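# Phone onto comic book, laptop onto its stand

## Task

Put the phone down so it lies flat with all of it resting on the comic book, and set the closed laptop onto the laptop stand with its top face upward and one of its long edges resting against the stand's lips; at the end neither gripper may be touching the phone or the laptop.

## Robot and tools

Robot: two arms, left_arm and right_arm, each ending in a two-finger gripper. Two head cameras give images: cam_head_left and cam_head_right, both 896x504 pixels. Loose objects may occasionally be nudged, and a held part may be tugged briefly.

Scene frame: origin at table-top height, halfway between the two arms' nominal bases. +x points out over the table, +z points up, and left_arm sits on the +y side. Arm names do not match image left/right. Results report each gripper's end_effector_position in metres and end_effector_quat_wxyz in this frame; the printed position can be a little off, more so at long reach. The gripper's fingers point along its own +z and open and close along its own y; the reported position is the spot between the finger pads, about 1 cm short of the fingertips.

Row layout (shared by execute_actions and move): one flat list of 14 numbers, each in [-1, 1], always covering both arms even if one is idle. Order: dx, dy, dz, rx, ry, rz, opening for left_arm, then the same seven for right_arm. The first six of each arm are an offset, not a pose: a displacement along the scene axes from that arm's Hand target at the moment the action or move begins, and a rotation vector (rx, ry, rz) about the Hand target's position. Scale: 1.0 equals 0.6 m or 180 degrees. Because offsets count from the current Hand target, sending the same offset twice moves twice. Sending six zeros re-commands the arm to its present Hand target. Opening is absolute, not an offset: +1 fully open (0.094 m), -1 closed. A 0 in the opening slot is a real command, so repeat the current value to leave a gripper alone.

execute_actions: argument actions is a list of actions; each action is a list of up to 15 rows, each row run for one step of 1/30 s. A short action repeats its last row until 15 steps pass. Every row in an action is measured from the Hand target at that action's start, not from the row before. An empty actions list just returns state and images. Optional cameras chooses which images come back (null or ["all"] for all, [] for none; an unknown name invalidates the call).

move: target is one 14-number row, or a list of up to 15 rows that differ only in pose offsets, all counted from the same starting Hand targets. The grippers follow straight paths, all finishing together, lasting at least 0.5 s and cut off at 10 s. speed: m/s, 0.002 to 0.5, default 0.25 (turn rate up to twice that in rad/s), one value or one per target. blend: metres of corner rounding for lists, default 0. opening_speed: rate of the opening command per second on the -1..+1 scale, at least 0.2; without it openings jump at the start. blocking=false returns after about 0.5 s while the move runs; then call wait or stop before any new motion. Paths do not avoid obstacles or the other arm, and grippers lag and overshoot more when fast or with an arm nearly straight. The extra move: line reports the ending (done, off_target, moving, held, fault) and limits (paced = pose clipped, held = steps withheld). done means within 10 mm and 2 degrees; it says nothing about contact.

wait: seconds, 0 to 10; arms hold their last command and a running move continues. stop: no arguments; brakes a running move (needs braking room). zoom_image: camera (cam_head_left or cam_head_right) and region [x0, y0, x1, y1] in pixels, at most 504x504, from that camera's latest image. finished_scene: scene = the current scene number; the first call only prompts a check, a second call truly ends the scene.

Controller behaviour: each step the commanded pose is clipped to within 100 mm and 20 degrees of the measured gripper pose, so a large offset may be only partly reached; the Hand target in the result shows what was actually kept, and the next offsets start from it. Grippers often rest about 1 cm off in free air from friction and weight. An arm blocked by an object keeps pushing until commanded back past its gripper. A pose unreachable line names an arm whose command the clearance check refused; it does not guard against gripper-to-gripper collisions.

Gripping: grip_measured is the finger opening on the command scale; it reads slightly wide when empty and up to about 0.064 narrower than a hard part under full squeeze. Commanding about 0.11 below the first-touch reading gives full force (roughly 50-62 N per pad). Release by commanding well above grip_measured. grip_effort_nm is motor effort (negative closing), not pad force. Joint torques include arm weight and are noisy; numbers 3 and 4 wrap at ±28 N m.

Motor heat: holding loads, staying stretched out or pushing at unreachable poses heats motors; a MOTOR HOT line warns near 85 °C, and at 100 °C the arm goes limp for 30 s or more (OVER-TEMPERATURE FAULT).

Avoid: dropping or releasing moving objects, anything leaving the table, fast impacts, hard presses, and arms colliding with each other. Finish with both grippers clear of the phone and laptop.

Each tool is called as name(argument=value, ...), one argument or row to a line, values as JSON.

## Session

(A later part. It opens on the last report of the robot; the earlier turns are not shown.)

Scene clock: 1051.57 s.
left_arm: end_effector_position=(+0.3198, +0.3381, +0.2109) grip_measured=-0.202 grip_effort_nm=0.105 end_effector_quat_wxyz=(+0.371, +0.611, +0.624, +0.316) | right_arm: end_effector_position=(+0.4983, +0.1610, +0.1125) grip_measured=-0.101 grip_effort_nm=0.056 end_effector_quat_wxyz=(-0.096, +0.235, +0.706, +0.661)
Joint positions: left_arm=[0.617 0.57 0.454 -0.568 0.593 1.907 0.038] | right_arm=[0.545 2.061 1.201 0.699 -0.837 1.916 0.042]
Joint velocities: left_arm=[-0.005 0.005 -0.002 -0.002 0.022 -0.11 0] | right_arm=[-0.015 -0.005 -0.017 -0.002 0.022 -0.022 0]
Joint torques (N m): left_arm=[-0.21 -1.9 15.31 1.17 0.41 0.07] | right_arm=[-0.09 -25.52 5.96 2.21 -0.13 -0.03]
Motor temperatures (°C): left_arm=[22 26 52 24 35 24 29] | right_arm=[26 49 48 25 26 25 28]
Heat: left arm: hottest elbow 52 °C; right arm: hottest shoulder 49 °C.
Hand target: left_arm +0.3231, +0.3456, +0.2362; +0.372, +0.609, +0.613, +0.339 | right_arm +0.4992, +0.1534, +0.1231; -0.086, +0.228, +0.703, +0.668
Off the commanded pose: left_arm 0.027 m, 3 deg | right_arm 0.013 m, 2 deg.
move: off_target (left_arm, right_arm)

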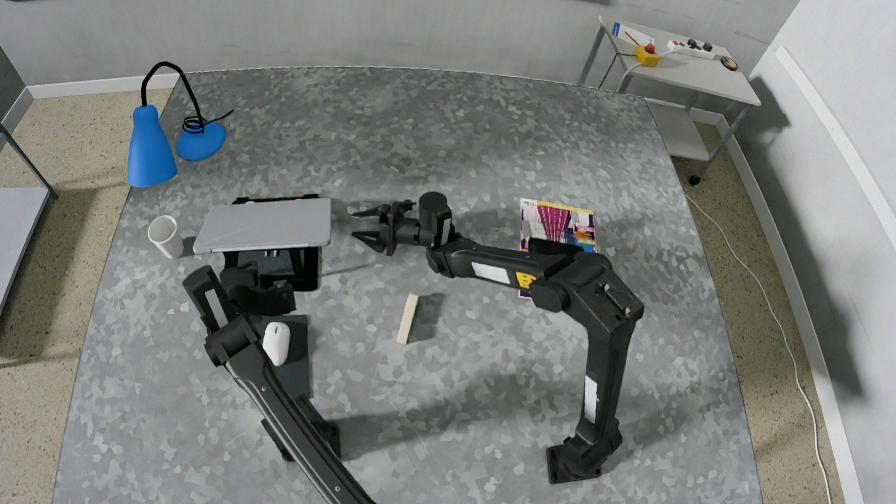

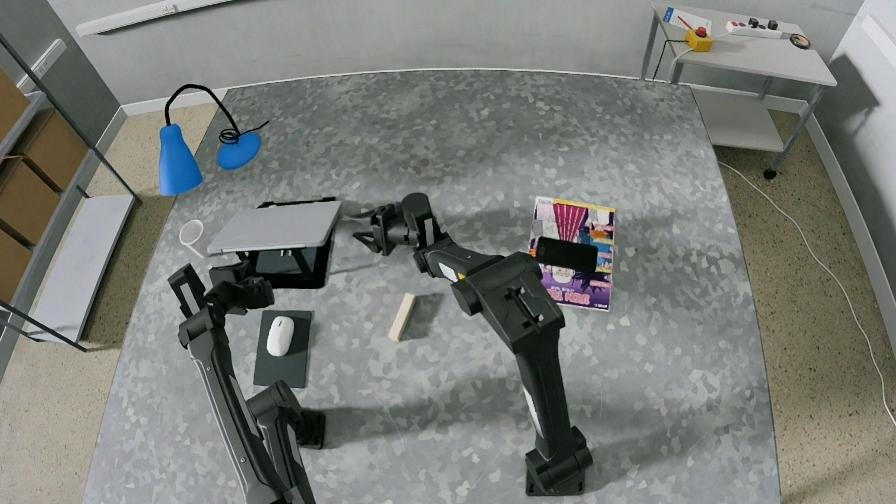

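move(
  target=[0.01,0,0.05,0,0.24,0,-1,0.0,-0.15,0.05,0,0,0,-0.1],
  speed=0.2,
)

Scene clock: 1062.37 s.
left_arm: end_effector_position=(+0.3127, +0.3422, +0.2370) grip_measured=-0.987 grip_effort_nm=-0.696 end_effector_quat_wxyz=(+0.108, +0.690, +0.712, +0.071) | right_arm: end_effector_position=(+0.4999, +0.0708, +0.1501) grip_measured=-0.101 grip_effort_nm=0.051 end_effector_quat_wxyz=(-0.088, +0.226, +0.702, +0.670)
Joint positions: left_arm=[0.401 0.967 0.953 -1.344 0.149 1.952 0.001] | right_arm=[0.401 1.921 1.075 0.688 -0.979 1.882 0.042]
Joint velocities: left_arm=[-0.015 0.005 -0.002 -0.002 -0.007 -0.007 -0.001] | right_arm=[0.005 -0.015 -0.012 -0.022 -0.051 -0.066 -0.001]
Joint torques (N m): left_arm=[-2.96 -6.36 17.24 0.12 -0.03 -0.09] | right_arm=[-0.21 -22.65 5.96 1.06 -0.15 0.02]
Motor temperatures (°C): left_arm=[22 26 52 24 35 24 29] | right_arm=[26 48 46 25 26 25 28]
Heat: left arm: hottest elbow 52 °C; right arm: hottest shoulder 48 °C.
Hand target: left_arm +0.3298, +0.3456, +0.2658; +0.117, +0.691, +0.707, +0.095 | right_arm +0.4987, +0.0634, +0.1534; -0.085, +0.228, +0.703, +0.668
Off the commanded pose: left_arm 0.034 m, 3 deg | right_arm 0.008 m, 0 deg.
move: off_target (left_arm)

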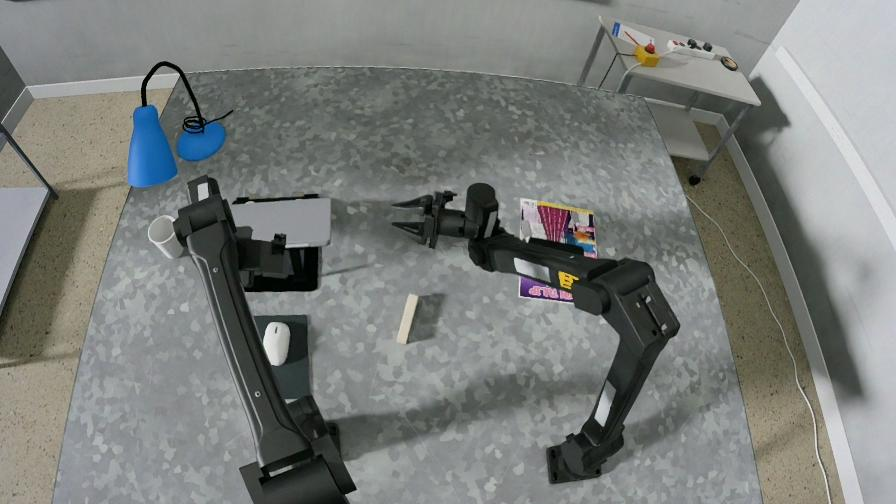

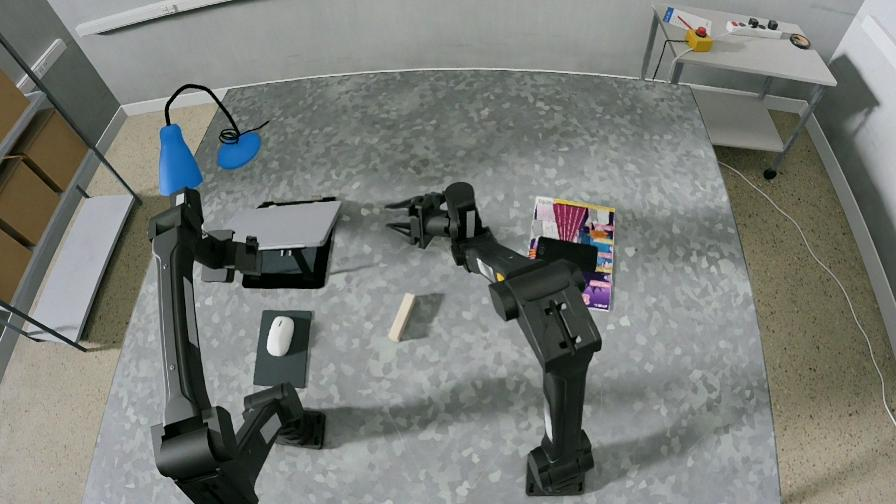

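move(
  target=[-0.01,0.03,-0.11,0,0,0,-1,0.0,0,0,0,0,0,-0.1],
  speed=0.12,
)

zoom_image(
  camera="cam_head_right",
  region=[150, 180, 350, 320],
)

Scene clock: 1067.63 s.
left_arm: end_effector_position=(+0.3232, +0.3586, +0.2040) grip_measured=-0.987 grip_effort_nm=-0.696 end_effector_quat_wxyz=(+0.116, +0.692, +0.706, +0.094) | right_arm: end_effector_position=(+0.4999, +0.0708, +0.1501) grip_measured=-0.101 grip_effort_nm=0.056 end_effector_quat_wxyz=(-0.089, +0.226, +0.702, +0.669)
Joint positions: left_arm=[0.439 0.989 0.873 -1.198 0.158 1.999 0.001] | right_arm=[0.401 1.921 1.075 0.688 -0.979 1.882 0.042]
Joint velocities: left_arm=[-0.005 0.005 -0.002 0.012 0.037 -0.037 0.001] | right_arm=[-0.005 -0.005 0.002 0.002 -0.022 -0.022 -0.001]
Joint torques (N m): left_arm=[0.56 -5.83 9.68 1.21 0.27 0.08] | right_arm=[-0.15 -22.48 5.98 1.06 -0.16 0.03]
Motor temperatures (°C): left_arm=[22 26 52 24 35 24 29] | right_arm=[26 47 46 25 26 25 27]
Heat: left arm: hottest elbow 52 °C; right arm: hottest shoulder 47 °C.
Hand target: left_arm +0.3234, +0.3632, +0.1996; +0.116, +0.691, +0.707, +0.094 | right_arm +0.4986, +0.0635, +0.1534; -0.086, +0.228, +0.703, +0.668
Off the commanded pose: left_arm 0.007 m, 0 deg | right_arm 0.008 m, 0 deg.
move: done

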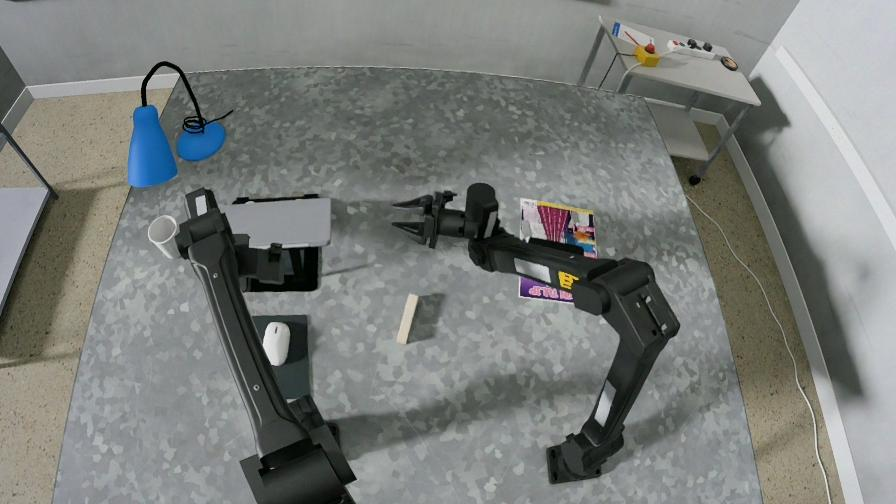

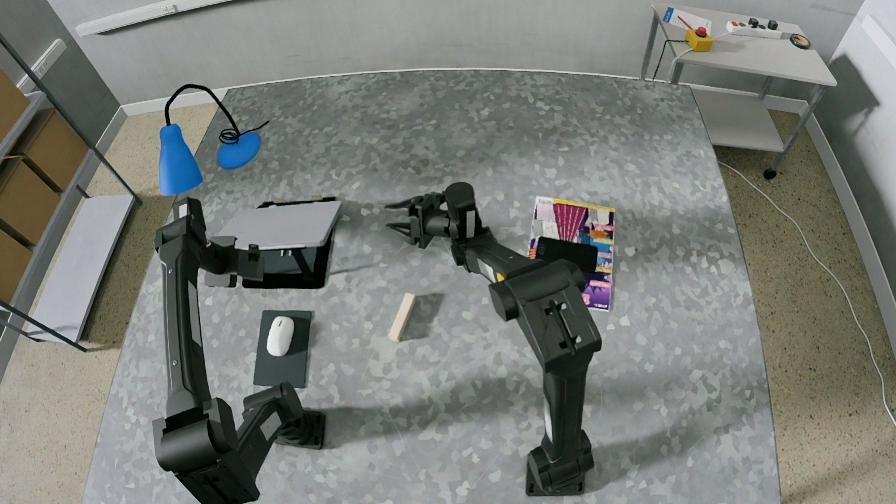

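Scaled by 2.520.

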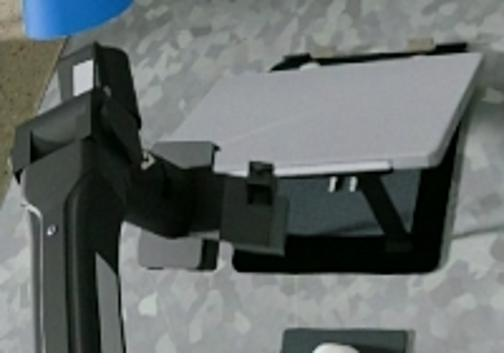

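move(
  target=[
    [0,0,-0.05,0,0,0,-1,0.0,0,0,0,0,0,-0.1],
    [0.08,0,-0.05,0,0,0,-1,0.0,0,0,0,0,0,-0.1],
  ],
  speed=[0.1,0.06],
)

zoom_image(
  camera="cam_head_left",
  region=[150, 170, 350, 310],
)

Scene clock: 1071.90 s.
left_arm: end_effector_position=(+0.3437, +0.3547, +0.1442) grip_measured=-0.987 grip_effort_nm=-0.691 end_effector_quat_wxyz=(+0.105, +0.690, +0.713, +0.063) | right_arm: end_effector_position=(+0.4999, +0.0708, +0.1501) grip_measured=-0.101 grip_effort_nm=0.061 end_effector_quat_wxyz=(-0.089, +0.226, +0.702, +0.669)
Joint positions: left_arm=[0.395 1.122 0.809 -1.062 0.148 1.948 0.001] | right_arm=[0.401 1.921 1.075 0.688 -0.979 1.881 0.042]
Joint velocities: left_arm=[-0.005 -0.015 0.002 -0.012 -0.066 -0.037 0.001] | right_arm=[-0.005 -0.005 -0.012 0.012 0.007 0.007 0]
Joint torques (N m): left_arm=[-2.43 -7 16.14 1.11 0.02 -0.12] | right_arm=[-0.09 -22.36 5.98 1.07 -0.16 0.02]
Motor temperatures (°C): left_arm=[22 26 51 24 34 24 29] | right_arm=[26 47 46 25 26 25 27]
Heat: left arm: hottest elbow 51 °C; right arm: hottest shoulder 47 °C.
Hand target: left_arm +0.3712, +0.3621, +0.1697; +0.117, +0.691, +0.707, +0.095 | right_arm +0.4986, +0.0635, +0.1534; -0.086, +0.228, +0.703, +0.668
Off the commanded pose: left_arm 0.039 m, 4 deg | right_arm 0.008 m, 0 deg.
move: off_target (left_arm)

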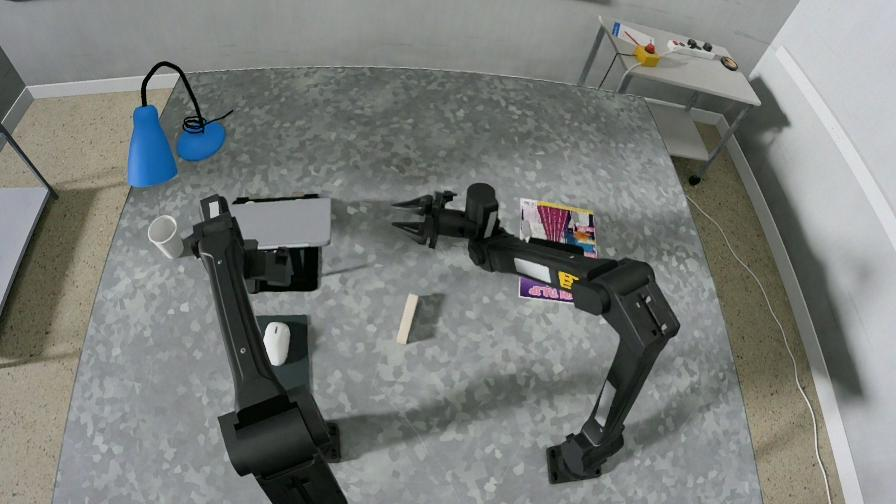

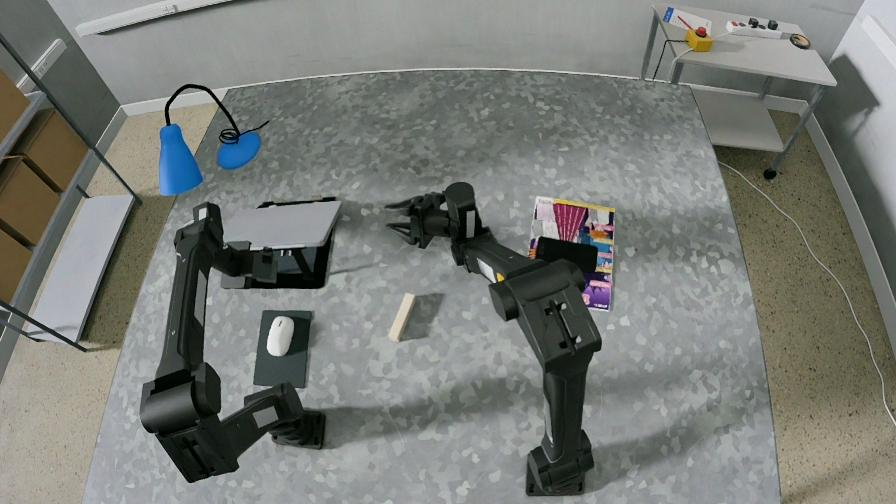

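Scaled by 2.520.

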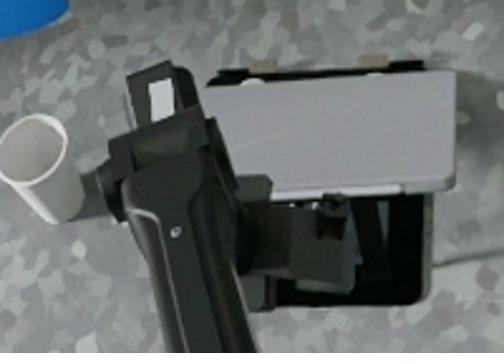

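move(
  target=[0.05,0,0.025,0,0,0,-1,0.0,0,0,0,0,0,-0.1],
  speed=0.06,
)

zoom_image(
  camera="cam_head_left",
  region=[150, 170, 350, 310],
)

Scene clock: 1076.70 s.
left_arm: end_effector_position=(+0.3771, +0.3572, +0.1597) grip_measured=-0.987 grip_effort_nm=-0.701 end_effector_quat_wxyz=(+0.107, +0.690, +0.712, +0.072) | right_arm: end_effector_position=(+0.4999, +0.0708, +0.1501) grip_measured=-0.101 grip_effort_nm=0.056 end_effector_quat_wxyz=(-0.089, +0.226, +0.702, +0.669)
Joint positions: left_arm=[0.359 1.187 0.898 -1.062 0.138 1.912 0.001] | right_arm=[0.401 1.921 1.075 0.688 -0.979 1.881 0.042]
Joint velocities: left_arm=[-0.005 -0.015 -0.027 -0.012 0.11 -0.007 0.001] | right_arm=[-0.015 -0.005 0.002 -0.002 0.022 0.007 0]
Joint torques (N m): left_arm=[-2.73 -7.65 16.49 0.46 -0.05 -0.13] | right_arm=[-0.09 -22.48 5.98 1.05 -0.15 0.02]
Motor temperatures (°C): left_arm=[22 26 51 24 34 24 29] | right_arm=[26 47 45 25 26 25 27]
Heat: left arm: hottest elbow 51 °C; right arm: hottest shoulder 47 °C.
Hand target: left_arm +0.4013, +0.3618, +0.1847; +0.117, +0.691, +0.707, +0.095 | right_arm +0.4986, +0.0635, +0.1534; -0.086, +0.228, +0.703, +0.668
Off the commanded pose: left_arm 0.035 m, 3 deg | right_arm 0.008 m, 0 deg.
move: off_target (left_arm)

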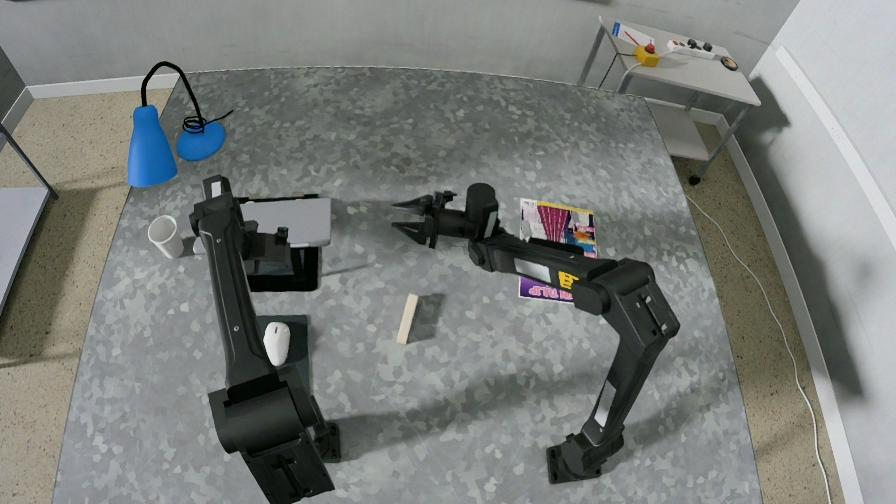

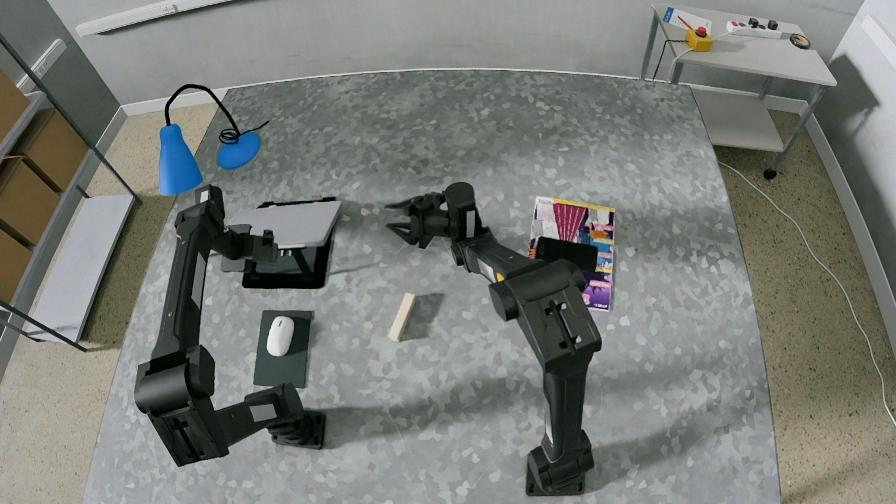

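Scaled by 2.520.

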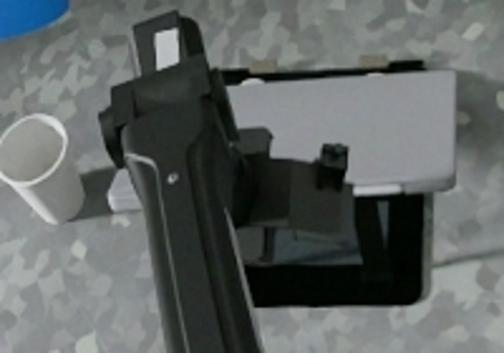

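move(
  target=[0.03,0,0,0,0,0,-1,0.0,0,0,0,0,0,-0.1],
  speed=0.04,
)

zoom_image(
  camera="cam_head_left",
  region=[180, 180, 340, 300],
)

zoom_image(
  camera="cam_head_right",
  region=[190, 180, 350, 300],
)

Scene clock: 1079.97 s.
left_arm: end_effector_position=(+0.3923, +0.3565, +0.1592) grip_measured=-0.987 grip_effort_nm=-0.696 end_effector_quat_wxyz=(+0.105, +0.691, +0.712, +0.067) | right_arm: end_effector_position=(+0.4999, +0.0708, +0.1501) grip_measured=-0.101 grip_effort_nm=0.056 end_effector_quat_wxyz=(-0.089, +0.226, +0.702, +0.669)
Joint positions: left_arm=[0.34 1.232 0.935 -1.062 0.133 1.894 0.001] | right_arm=[0.401 1.921 1.075 0.688 -0.979 1.881 0.042]
Joint velocities: left_arm=[-0.005 -0.015 -0.002 -0.002 0.007 -0.081 0] | right_arm=[-0.015 -0.015 0.002 -0.002 -0.037 -0.037 0]
Joint torques (N m): left_arm=[-2.61 -8.53 16.38 0.75 -0.03 -0.1] | right_arm=[-0.09 -22.42 6 1.09 -0.16 0.03]
Motor temperatures (°C): left_arm=[22 26 51 24 34 24 29] | right_arm=[26 46 45 25 26 25 27]
Heat: left arm: hottest elbow 51 °C; right arm: hottest shoulder 46 °C.
Hand target: left_arm +0.4193, +0.3615, +0.1846; +0.117, +0.691, +0.707, +0.095 | right_arm +0.4986, +0.0635, +0.1534; -0.086, +0.228, +0.703, +0.668
Off the commanded pose: left_arm 0.037 m, 4 deg | right_arm 0.008 m, 0 deg.
move: off_target (left_arm)

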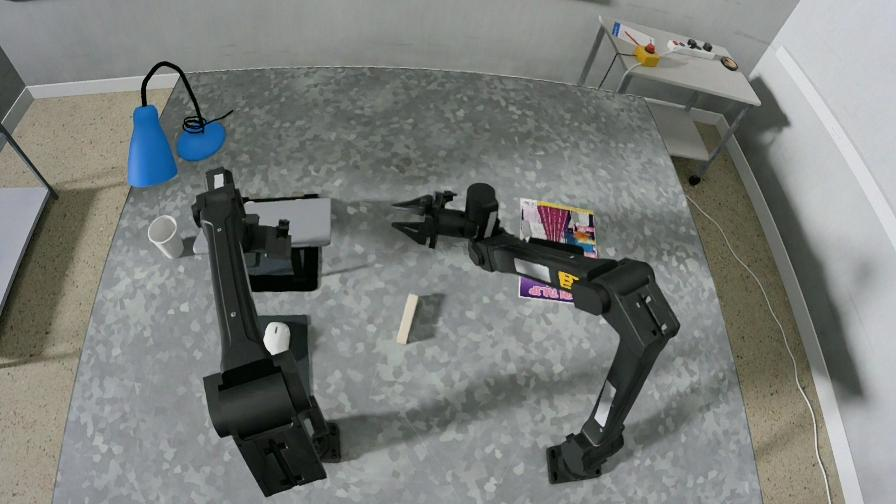

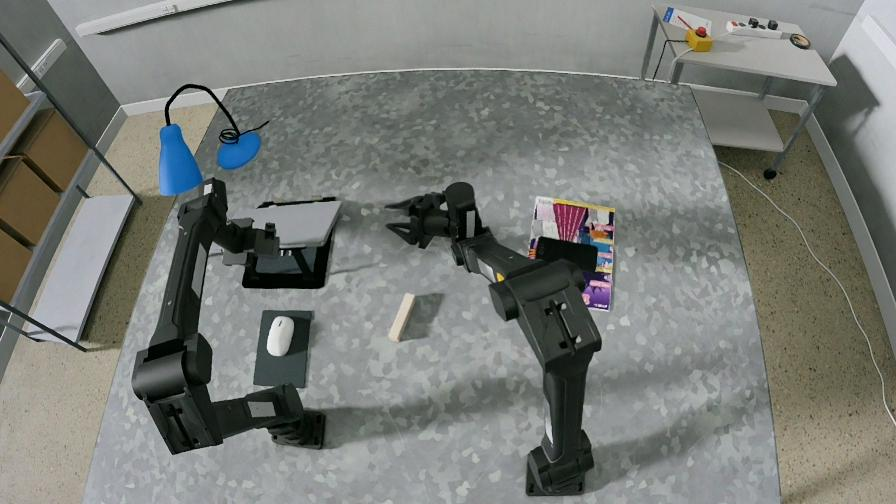

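Scaled by 3.150.

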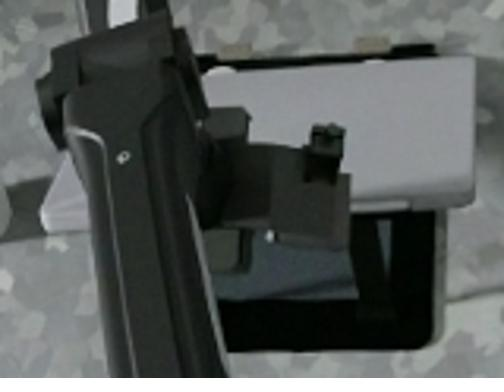

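Scaled by 3.150.

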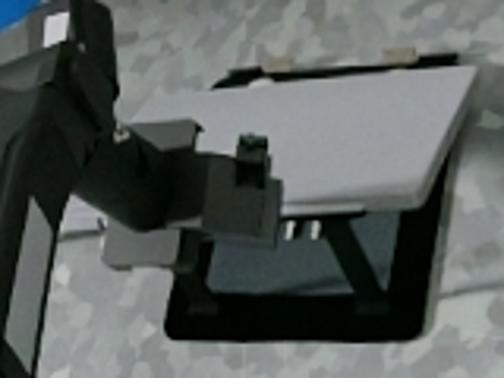

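move(
  target=[0.02,0,0,0,0,0,-1,0.0,0,0,0,0,0,-0.1],
  speed=0.03,
)

zoom_image(
  camera="cam_head_left",
  region=[180, 180, 340, 300],
)

Scene clock: 1089.20 s.
left_arm: end_effector_position=(+0.4006, +0.3564, +0.1574) grip_measured=-0.987 grip_effort_nm=-0.696 end_effector_quat_wxyz=(+0.102, +0.690, +0.714, +0.063) | right_arm: end_effector_position=(+0.4999, +0.0708, +0.1501) grip_measured=-0.101 grip_effort_nm=0.056 end_effector_quat_wxyz=(-0.089, +0.226, +0.702, +0.669)
Joint positions: left_arm=[0.33 1.261 0.955 -1.062 0.129 1.882 0.001] | right_arm=[0.401 1.921 1.075 0.688 -0.979 1.881 0.042]
Joint velocities: left_arm=[-0.015 0.005 -0.002 -0.012 0.007 0.066 0] | right_arm=[-0.005 -0.005 0.017 0.007 -0.037 -0.007 0]
Joint torques (N m): left_arm=[-2.84 -8.82 16.81 1.01 0.01 -0.05] | right_arm=[-0.09 -22.48 6 1.07 -0.15 0.02]
Motor temperatures (°C): left_arm=[22 26 52 24 34 24 29] | right_arm=[26 46 45 25 25 25 27]
Heat: left arm: hottest elbow 52 °C; right arm: hottest shoulder 46 °C.
Hand target: left_arm +0.4313, +0.3613, +0.1845; +0.117, +0.691, +0.707, +0.095 | right_arm +0.4986, +0.0635, +0.1534; -0.086, +0.228, +0.703, +0.668
Off the commanded pose: left_arm 0.041 m, 4 deg | right_arm 0.008 m, 0 deg.
move: off_target (left_arm)

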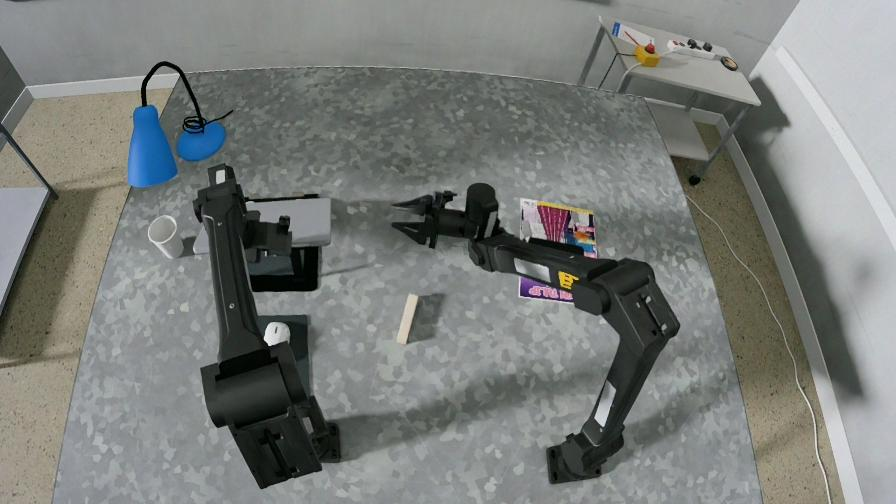

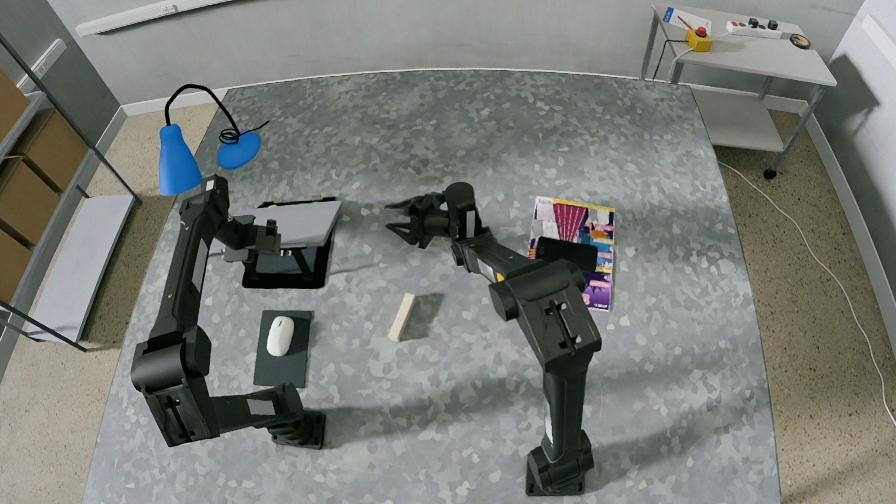

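Scaled by 3.150.

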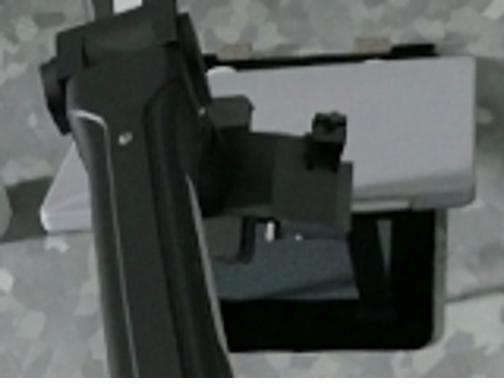

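move(
  target=[0.02,0,0.005,0,0,0,-1,0.0,0,0,0,0,0,-0.1],
  speed=0.03,
  cameras=["cam_head_left"],
)

zoom_image(
  camera="cam_head_left",
  region=[180, 180, 340, 300],
)

Scene clock: 1092.83 s.
left_arm: end_effector_position=(+0.4121, +0.3564, +0.1592) grip_measured=-0.987 grip_effort_nm=-0.696 end_effector_quat_wxyz=(+0.102, +0.690, +0.714, +0.063) | right_arm: end_effector_position=(+0.4999, +0.0708, +0.1501) grip_measured=-0.101 grip_effort_nm=0.061 end_effector_quat_wxyz=(-0.089, +0.226, +0.702, +0.669)
Joint positions: left_arm=[0.319 1.288 0.984 -1.062 0.126 1.871 0.001] | right_arm=[0.401 1.921 1.075 0.688 -0.979 1.881 0.042]
Joint velocities: left_arm=[-0.005 0.005 0.002 -0.012 -0.066 0.022 0.001] | right_arm=[-0.015 -0.005 -0.002 -0.002 -0.051 -0.037 0]
Joint torques (N m): left_arm=[-3.37 -9.35 17.16 0.87 0.04 -0.11] | right_arm=[-0.15 -22.48 5.98 1.07 -0.16 0.02]
Motor temperatures (°C): left_arm=[22 26 51 24 34 24 29] | right_arm=[26 46 45 25 25 25 27]
Heat: left arm: hottest elbow 51 °C; right arm: hottest shoulder 46 °C.
Hand target: left_arm +0.4433, +0.3612, +0.1876; +0.117, +0.691, +0.707, +0.095 | right_arm +0.4986, +0.0635, +0.1534; -0.086, +0.228, +0.703, +0.668
Off the commanded pose: left_arm 0.042 m, 4 deg | right_arm 0.008 m, 0 deg.
move: off_target (left_arm)
Images, in order (width x height): cam_head_left 896x504.

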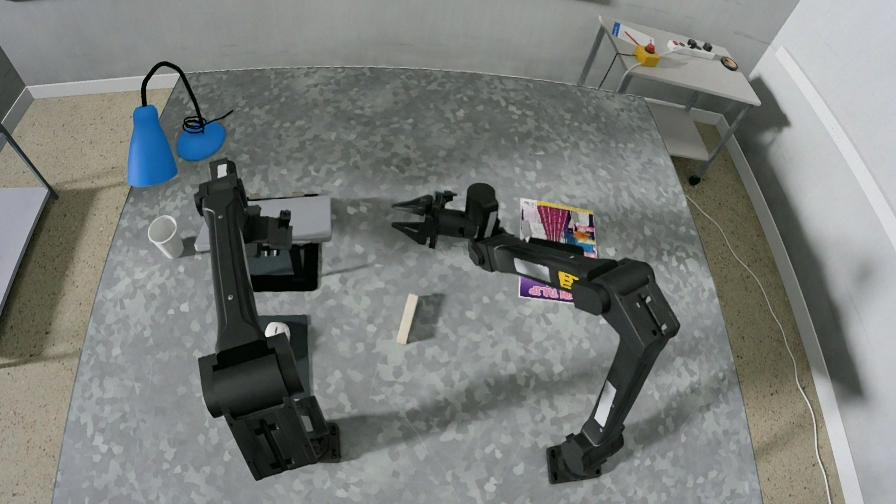

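Scaled by 3.150.

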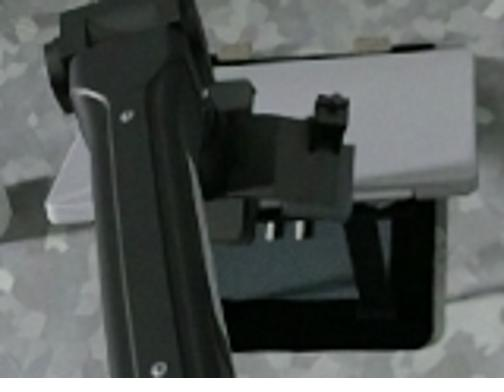

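move(
  target=[0.015,0,0.005,0,0,0,-1,0.0,0,0,0,0,0,-0.1],
  speed=0.03,
  cameras=["cam_head_left"],
)

zoom_image(
  camera="cam_head_left",
  region=[180, 180, 340, 300],
)

Scene clock: 1097.43 s.
left_arm: end_effector_position=(+0.4218, +0.3569, +0.1626) grip_measured=-0.987 grip_effort_nm=-0.691 end_effector_quat_wxyz=(+0.102, +0.690, +0.714, +0.064) | right_arm: end_effector_position=(+0.4999, +0.0708, +0.1501) grip_measured=-0.101 grip_effort_nm=0.056 end_effector_quat_wxyz=(-0.089, +0.226, +0.702, +0.669)
Joint positions: left_arm=[0.31 1.309 1.012 -1.066 0.124 1.863 0.001] | right_arm=[0.401 1.921 1.075 0.688 -0.979 1.881 0.042]
Joint velocities: left_arm=[0.015 -0.015 -0.002 -0.002 0.007 -0.037 0] | right_arm=[-0.015 0.005 -0.002 -0.002 0.007 0.066 0]
Joint torques (N m): left_arm=[-3.25 -10.75 16.94 0.84 0.04 -0.13] | right_arm=[-0.09 -22.48 5.97 1.05 -0.15 0.03]
Motor temperatures (°C): left_arm=[22 26 51 24 33 24 29] | right_arm=[26 46 44 25 25 25 27]
Heat: left arm: hottest elbow 51 °C; right arm: hottest shoulder 46 °C.
Hand target: left_arm +0.4525, +0.3611, +0.1906; +0.117, +0.691, +0.707, +0.095 | right_arm +0.4986, +0.0635, +0.1534; -0.086, +0.228, +0.703, +0.668
Off the commanded pose: left_arm 0.042 m, 4 deg | right_arm 0.008 m, 0 deg.
move: off_target (left_arm)
Images, in order (width x height): cam_head_left 896x504.

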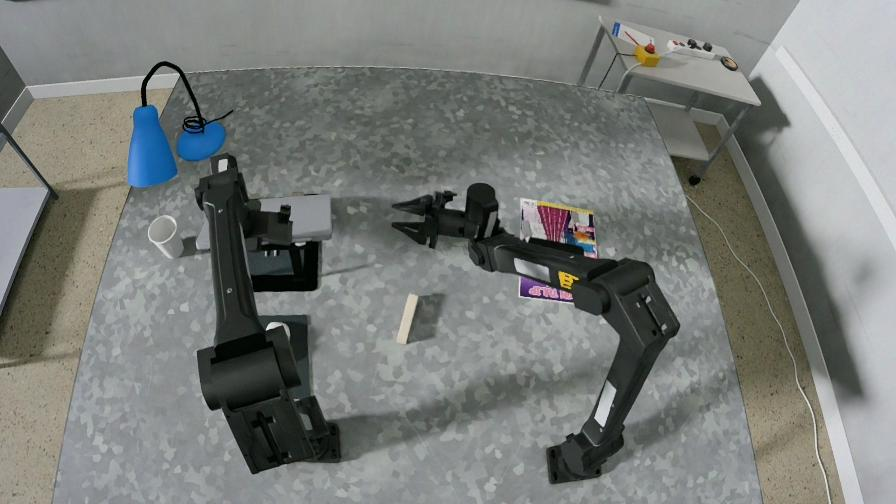

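Scaled by 3.150.

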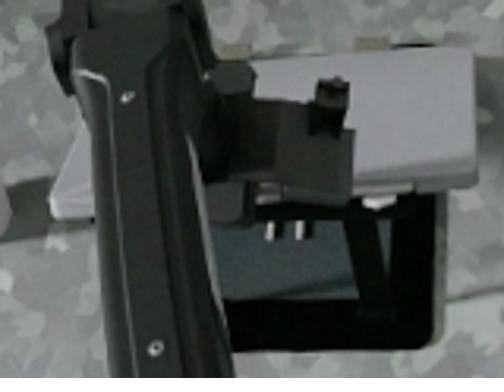

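move(
  target=[0.012,0,0.0,0,0,0,-1,0.0,0,0,0,0,0,-0.1],
  speed=0.03,
  cameras=["cam_head_left"],
)

zoom_image(
  camera="cam_head_left",
  region=[180, 180, 340, 300],
)

Scene clock: 1100.87 s.
left_arm: end_effector_position=(+0.4320, +0.3575, +0.1663) grip_measured=-0.987 grip_effort_nm=-0.691 end_effector_quat_wxyz=(+0.103, +0.691, +0.713, +0.067) | right_arm: end_effector_position=(+0.4999, +0.0708, +0.1501) grip_measured=-0.101 grip_effort_nm=0.056 end_effector_quat_wxyz=(-0.089, +0.226, +0.702, +0.669)
Joint positions: left_arm=[0.303 1.329 1.039 -1.066 0.122 1.858 0.001] | right_arm=[0.401 1.921 1.075 0.688 -0.979 1.881 0.042]
Joint velocities: left_arm=[0.005 -0.005 -0.002 -0.002 0.007 0.037 0] | right_arm=[-0.005 -0.005 -0.012 -0.022 0.007 -0.007 0]
Joint torques (N m): left_arm=[-2.49 -10.81 16.47 0.87 0.07 -0.05] | right_arm=[-0.26 -22.59 5.98 1.05 -0.15 0.02]
Motor temperatures (°C): left_arm=[22 26 51 24 33 24 29] | right_arm=[26 45 44 25 25 25 27]
Heat: left arm: hottest elbow 51 °C; right arm: hottest shoulder 45 °C.
Hand target: left_arm +0.4597, +0.3609, +0.1905; +0.117, +0.691, +0.707, +0.095 | right_arm +0.4986, +0.0635, +0.1534; -0.086, +0.228, +0.703, +0.668
Off the commanded pose: left_arm 0.037 m, 4 deg | right_arm 0.008 m, 0 deg.
move: off_target (left_arm)
Images, in order (width x height): cam_head_left 896x504.

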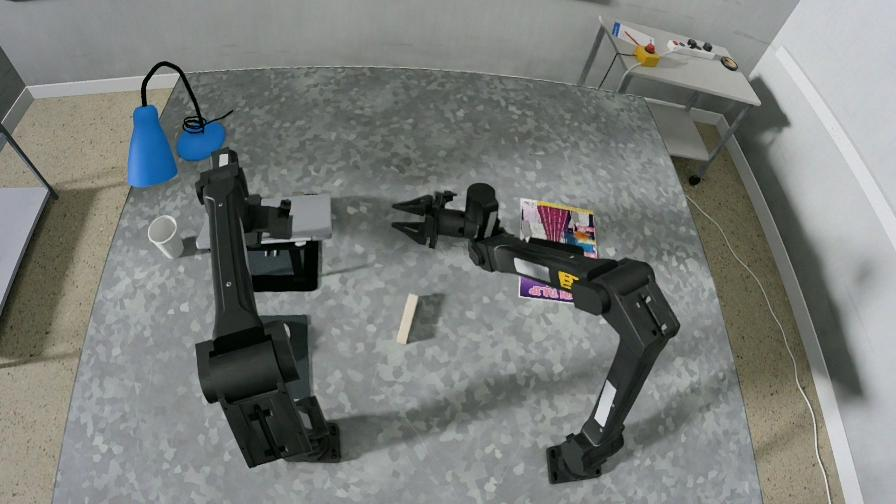

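Scaled by 3.150.

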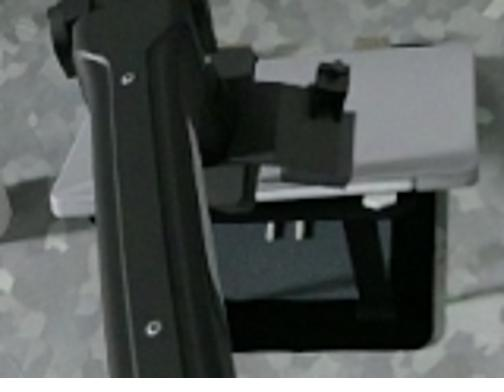

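zoom_image(
  camera="cam_head_left",
  region=[225, 180, 345, 220],
)

move(
  target=[-0.09,0,0.0,0,0,0,-1,0.0,0,0,0,0,0,-0.1],
  speed=0.08,
)

zoom_image(
  camera="cam_head_left",
  region=[180, 180, 340, 300],
)

zoom_image(
  camera="cam_head_right",
  region=[190, 180, 350, 300],
)

Scaled by 4.200.

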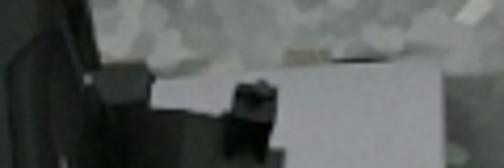

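Scene clock: 1106.47 s.
left_arm: end_effector_position=(+0.4127, +0.3590, +0.1880) grip_measured=-0.987 grip_effort_nm=-0.691 end_effector_quat_wxyz=(+0.116, +0.692, +0.706, +0.094) | right_arm: end_effector_position=(+0.4999, +0.0708, +0.1501) grip_measured=-0.101 grip_effort_nm=0.051 end_effector_quat_wxyz=(-0.089, +0.226, +0.702, +0.669)
Joint positions: left_arm=[0.325 1.231 1.002 -1.071 0.129 1.886 0.001] | right_arm=[0.401 1.921 1.075 0.688 -0.979 1.881 0.042]
Joint velocities: left_arm=[-0.005 -0.005 -0.002 -0.002 0.022 0.081 -0.001] | right_arm=[-0.015 -0.015 -0.002 0.002 0.081 -0.007 0]
Joint torques (N m): left_arm=[-0.67 -11.11 9.55 0.49 0.23 0.08] | right_arm=[-0.15 -22.53 6.01 1.06 -0.15 0.02]
Motor temperatures (°C): left_arm=[22 26 50 24 33 24 29] | right_arm=[26 45 44 25 25 25 27]
Heat: left arm: hottest elbow 50 °C; right arm: hottest shoulder 45 °C.
Hand target: left_arm +0.4056, +0.3617, +0.1905; +0.117, +0.691, +0.707, +0.095 | right_arm +0.4986, +0.0635, +0.1534; -0.086, +0.228, +0.703, +0.668
Off the commanded pose: left_arm 0.008 m, 0 deg | right_arm 0.008 m, 0 deg.
move: done

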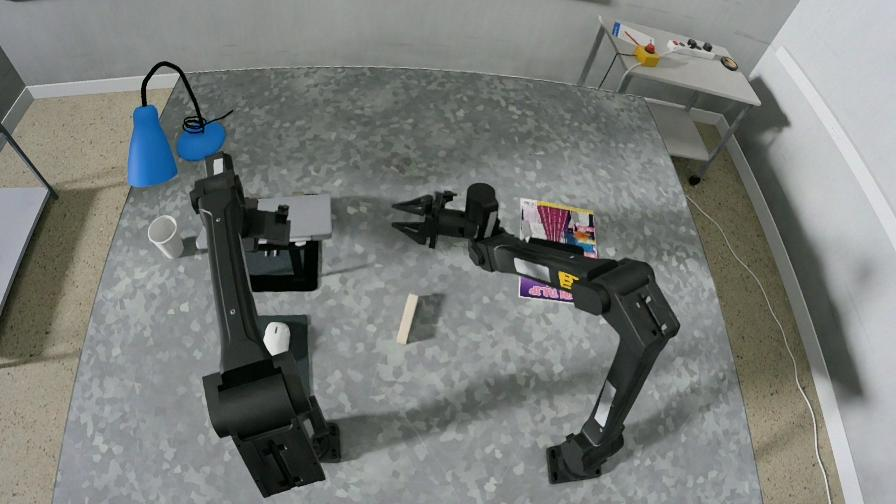

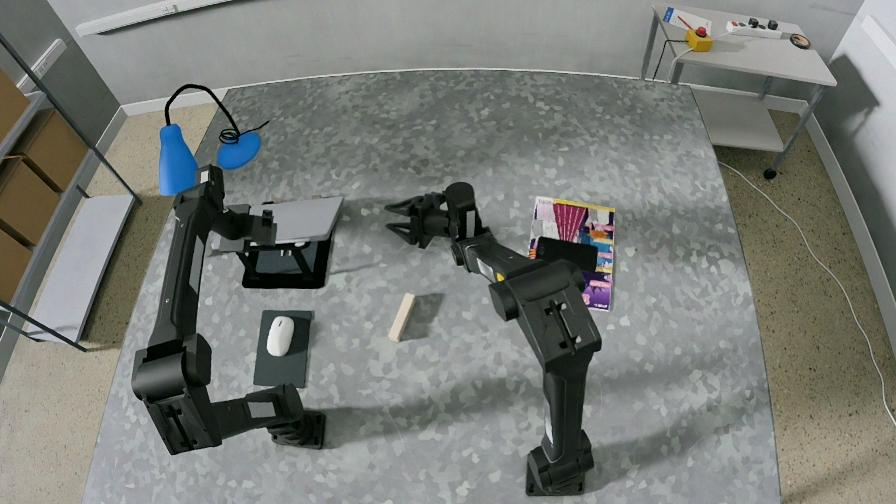

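Scaled by 3.150.

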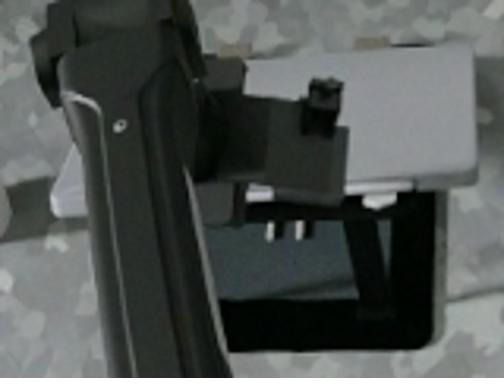

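Scaled by 3.150.

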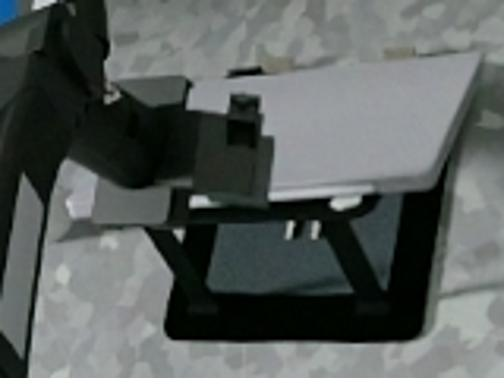

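move(
  target=[-0.2,0,0.05,0,0,0,-1,0.0,0,0,0,0,0,-0.1],
  speed=0.15,
)

zoom_image(
  camera="cam_head_left",
  region=[180, 180, 340, 300],
)

zoom_image(
  camera="cam_head_right",
  region=[190, 180, 350, 300],
)

Scene clock: 1110.93 s.
left_arm: end_effector_position=(+0.2917, +0.3632, +0.2226) grip_measured=-0.987 grip_effort_nm=-0.691 end_effector_quat_wxyz=(+0.116, +0.692, +0.706, +0.097) | right_arm: end_effector_position=(+0.4999, +0.0708, +0.1501) grip_measured=-0.101 grip_effort_nm=0.061 end_effector_quat_wxyz=(-0.089, +0.226, +0.702, +0.669)
Joint positions: left_arm=[0.514 0.908 0.875 -1.288 0.175 2.071 0.001] | right_arm=[0.401 1.921 1.075 0.688 -0.979 1.881 0.042]
Joint velocities: left_arm=[-0.005 0.015 -0.007 0.002 0.007 -0.022 0] | right_arm=[0.005 -0.005 0.002 0.007 -0.095 -0.022 0]
Joint torques (N m): left_arm=[0.21 -5.77 9.78 0.27 0.28 0.06] | right_arm=[-0.21 -22.53 6 1.06 -0.16 0.02]
Motor temperatures (°C): left_arm=[22 26 50 24 33 24 29] | right_arm=[26 45 44 25 25 25 27]
Heat: left arm: hottest elbow 50 °C; right arm: hottest shoulder 45 °C.
Hand target: left_arm +0.2858, +0.3640, +0.2206; +0.116, +0.691, +0.707, +0.094 | right_arm +0.4986, +0.0635, +0.1534; -0.086, +0.228, +0.703, +0.668
Off the commanded pose: left_arm 0.007 m, 0 deg | right_arm 0.008 m, 0 deg.
joint sent to its limit (left arm) — joint 6 (wrist roll), upper limit. The joint targets still meet the commanded pose.
move: done

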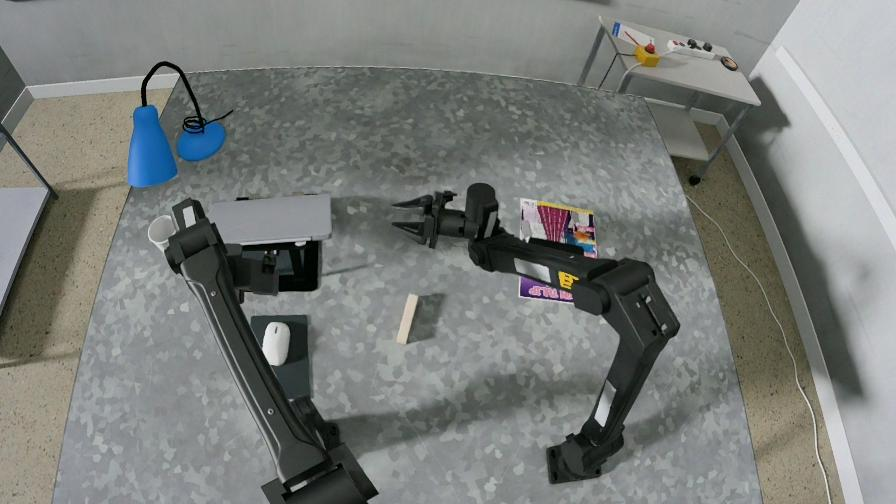

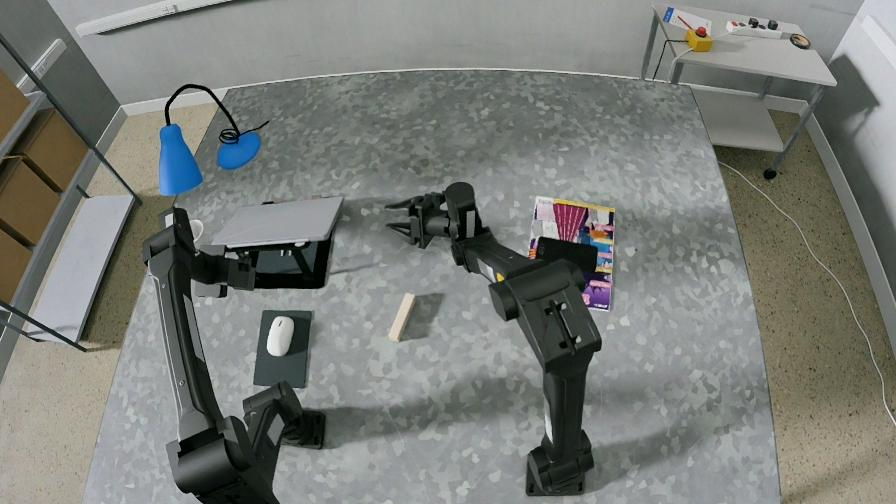

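Scaled by 3.150.

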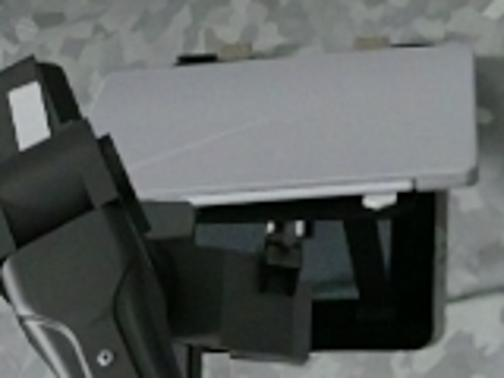

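Scaled by 3.150.

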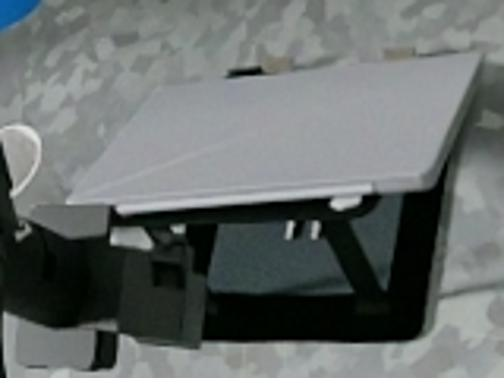

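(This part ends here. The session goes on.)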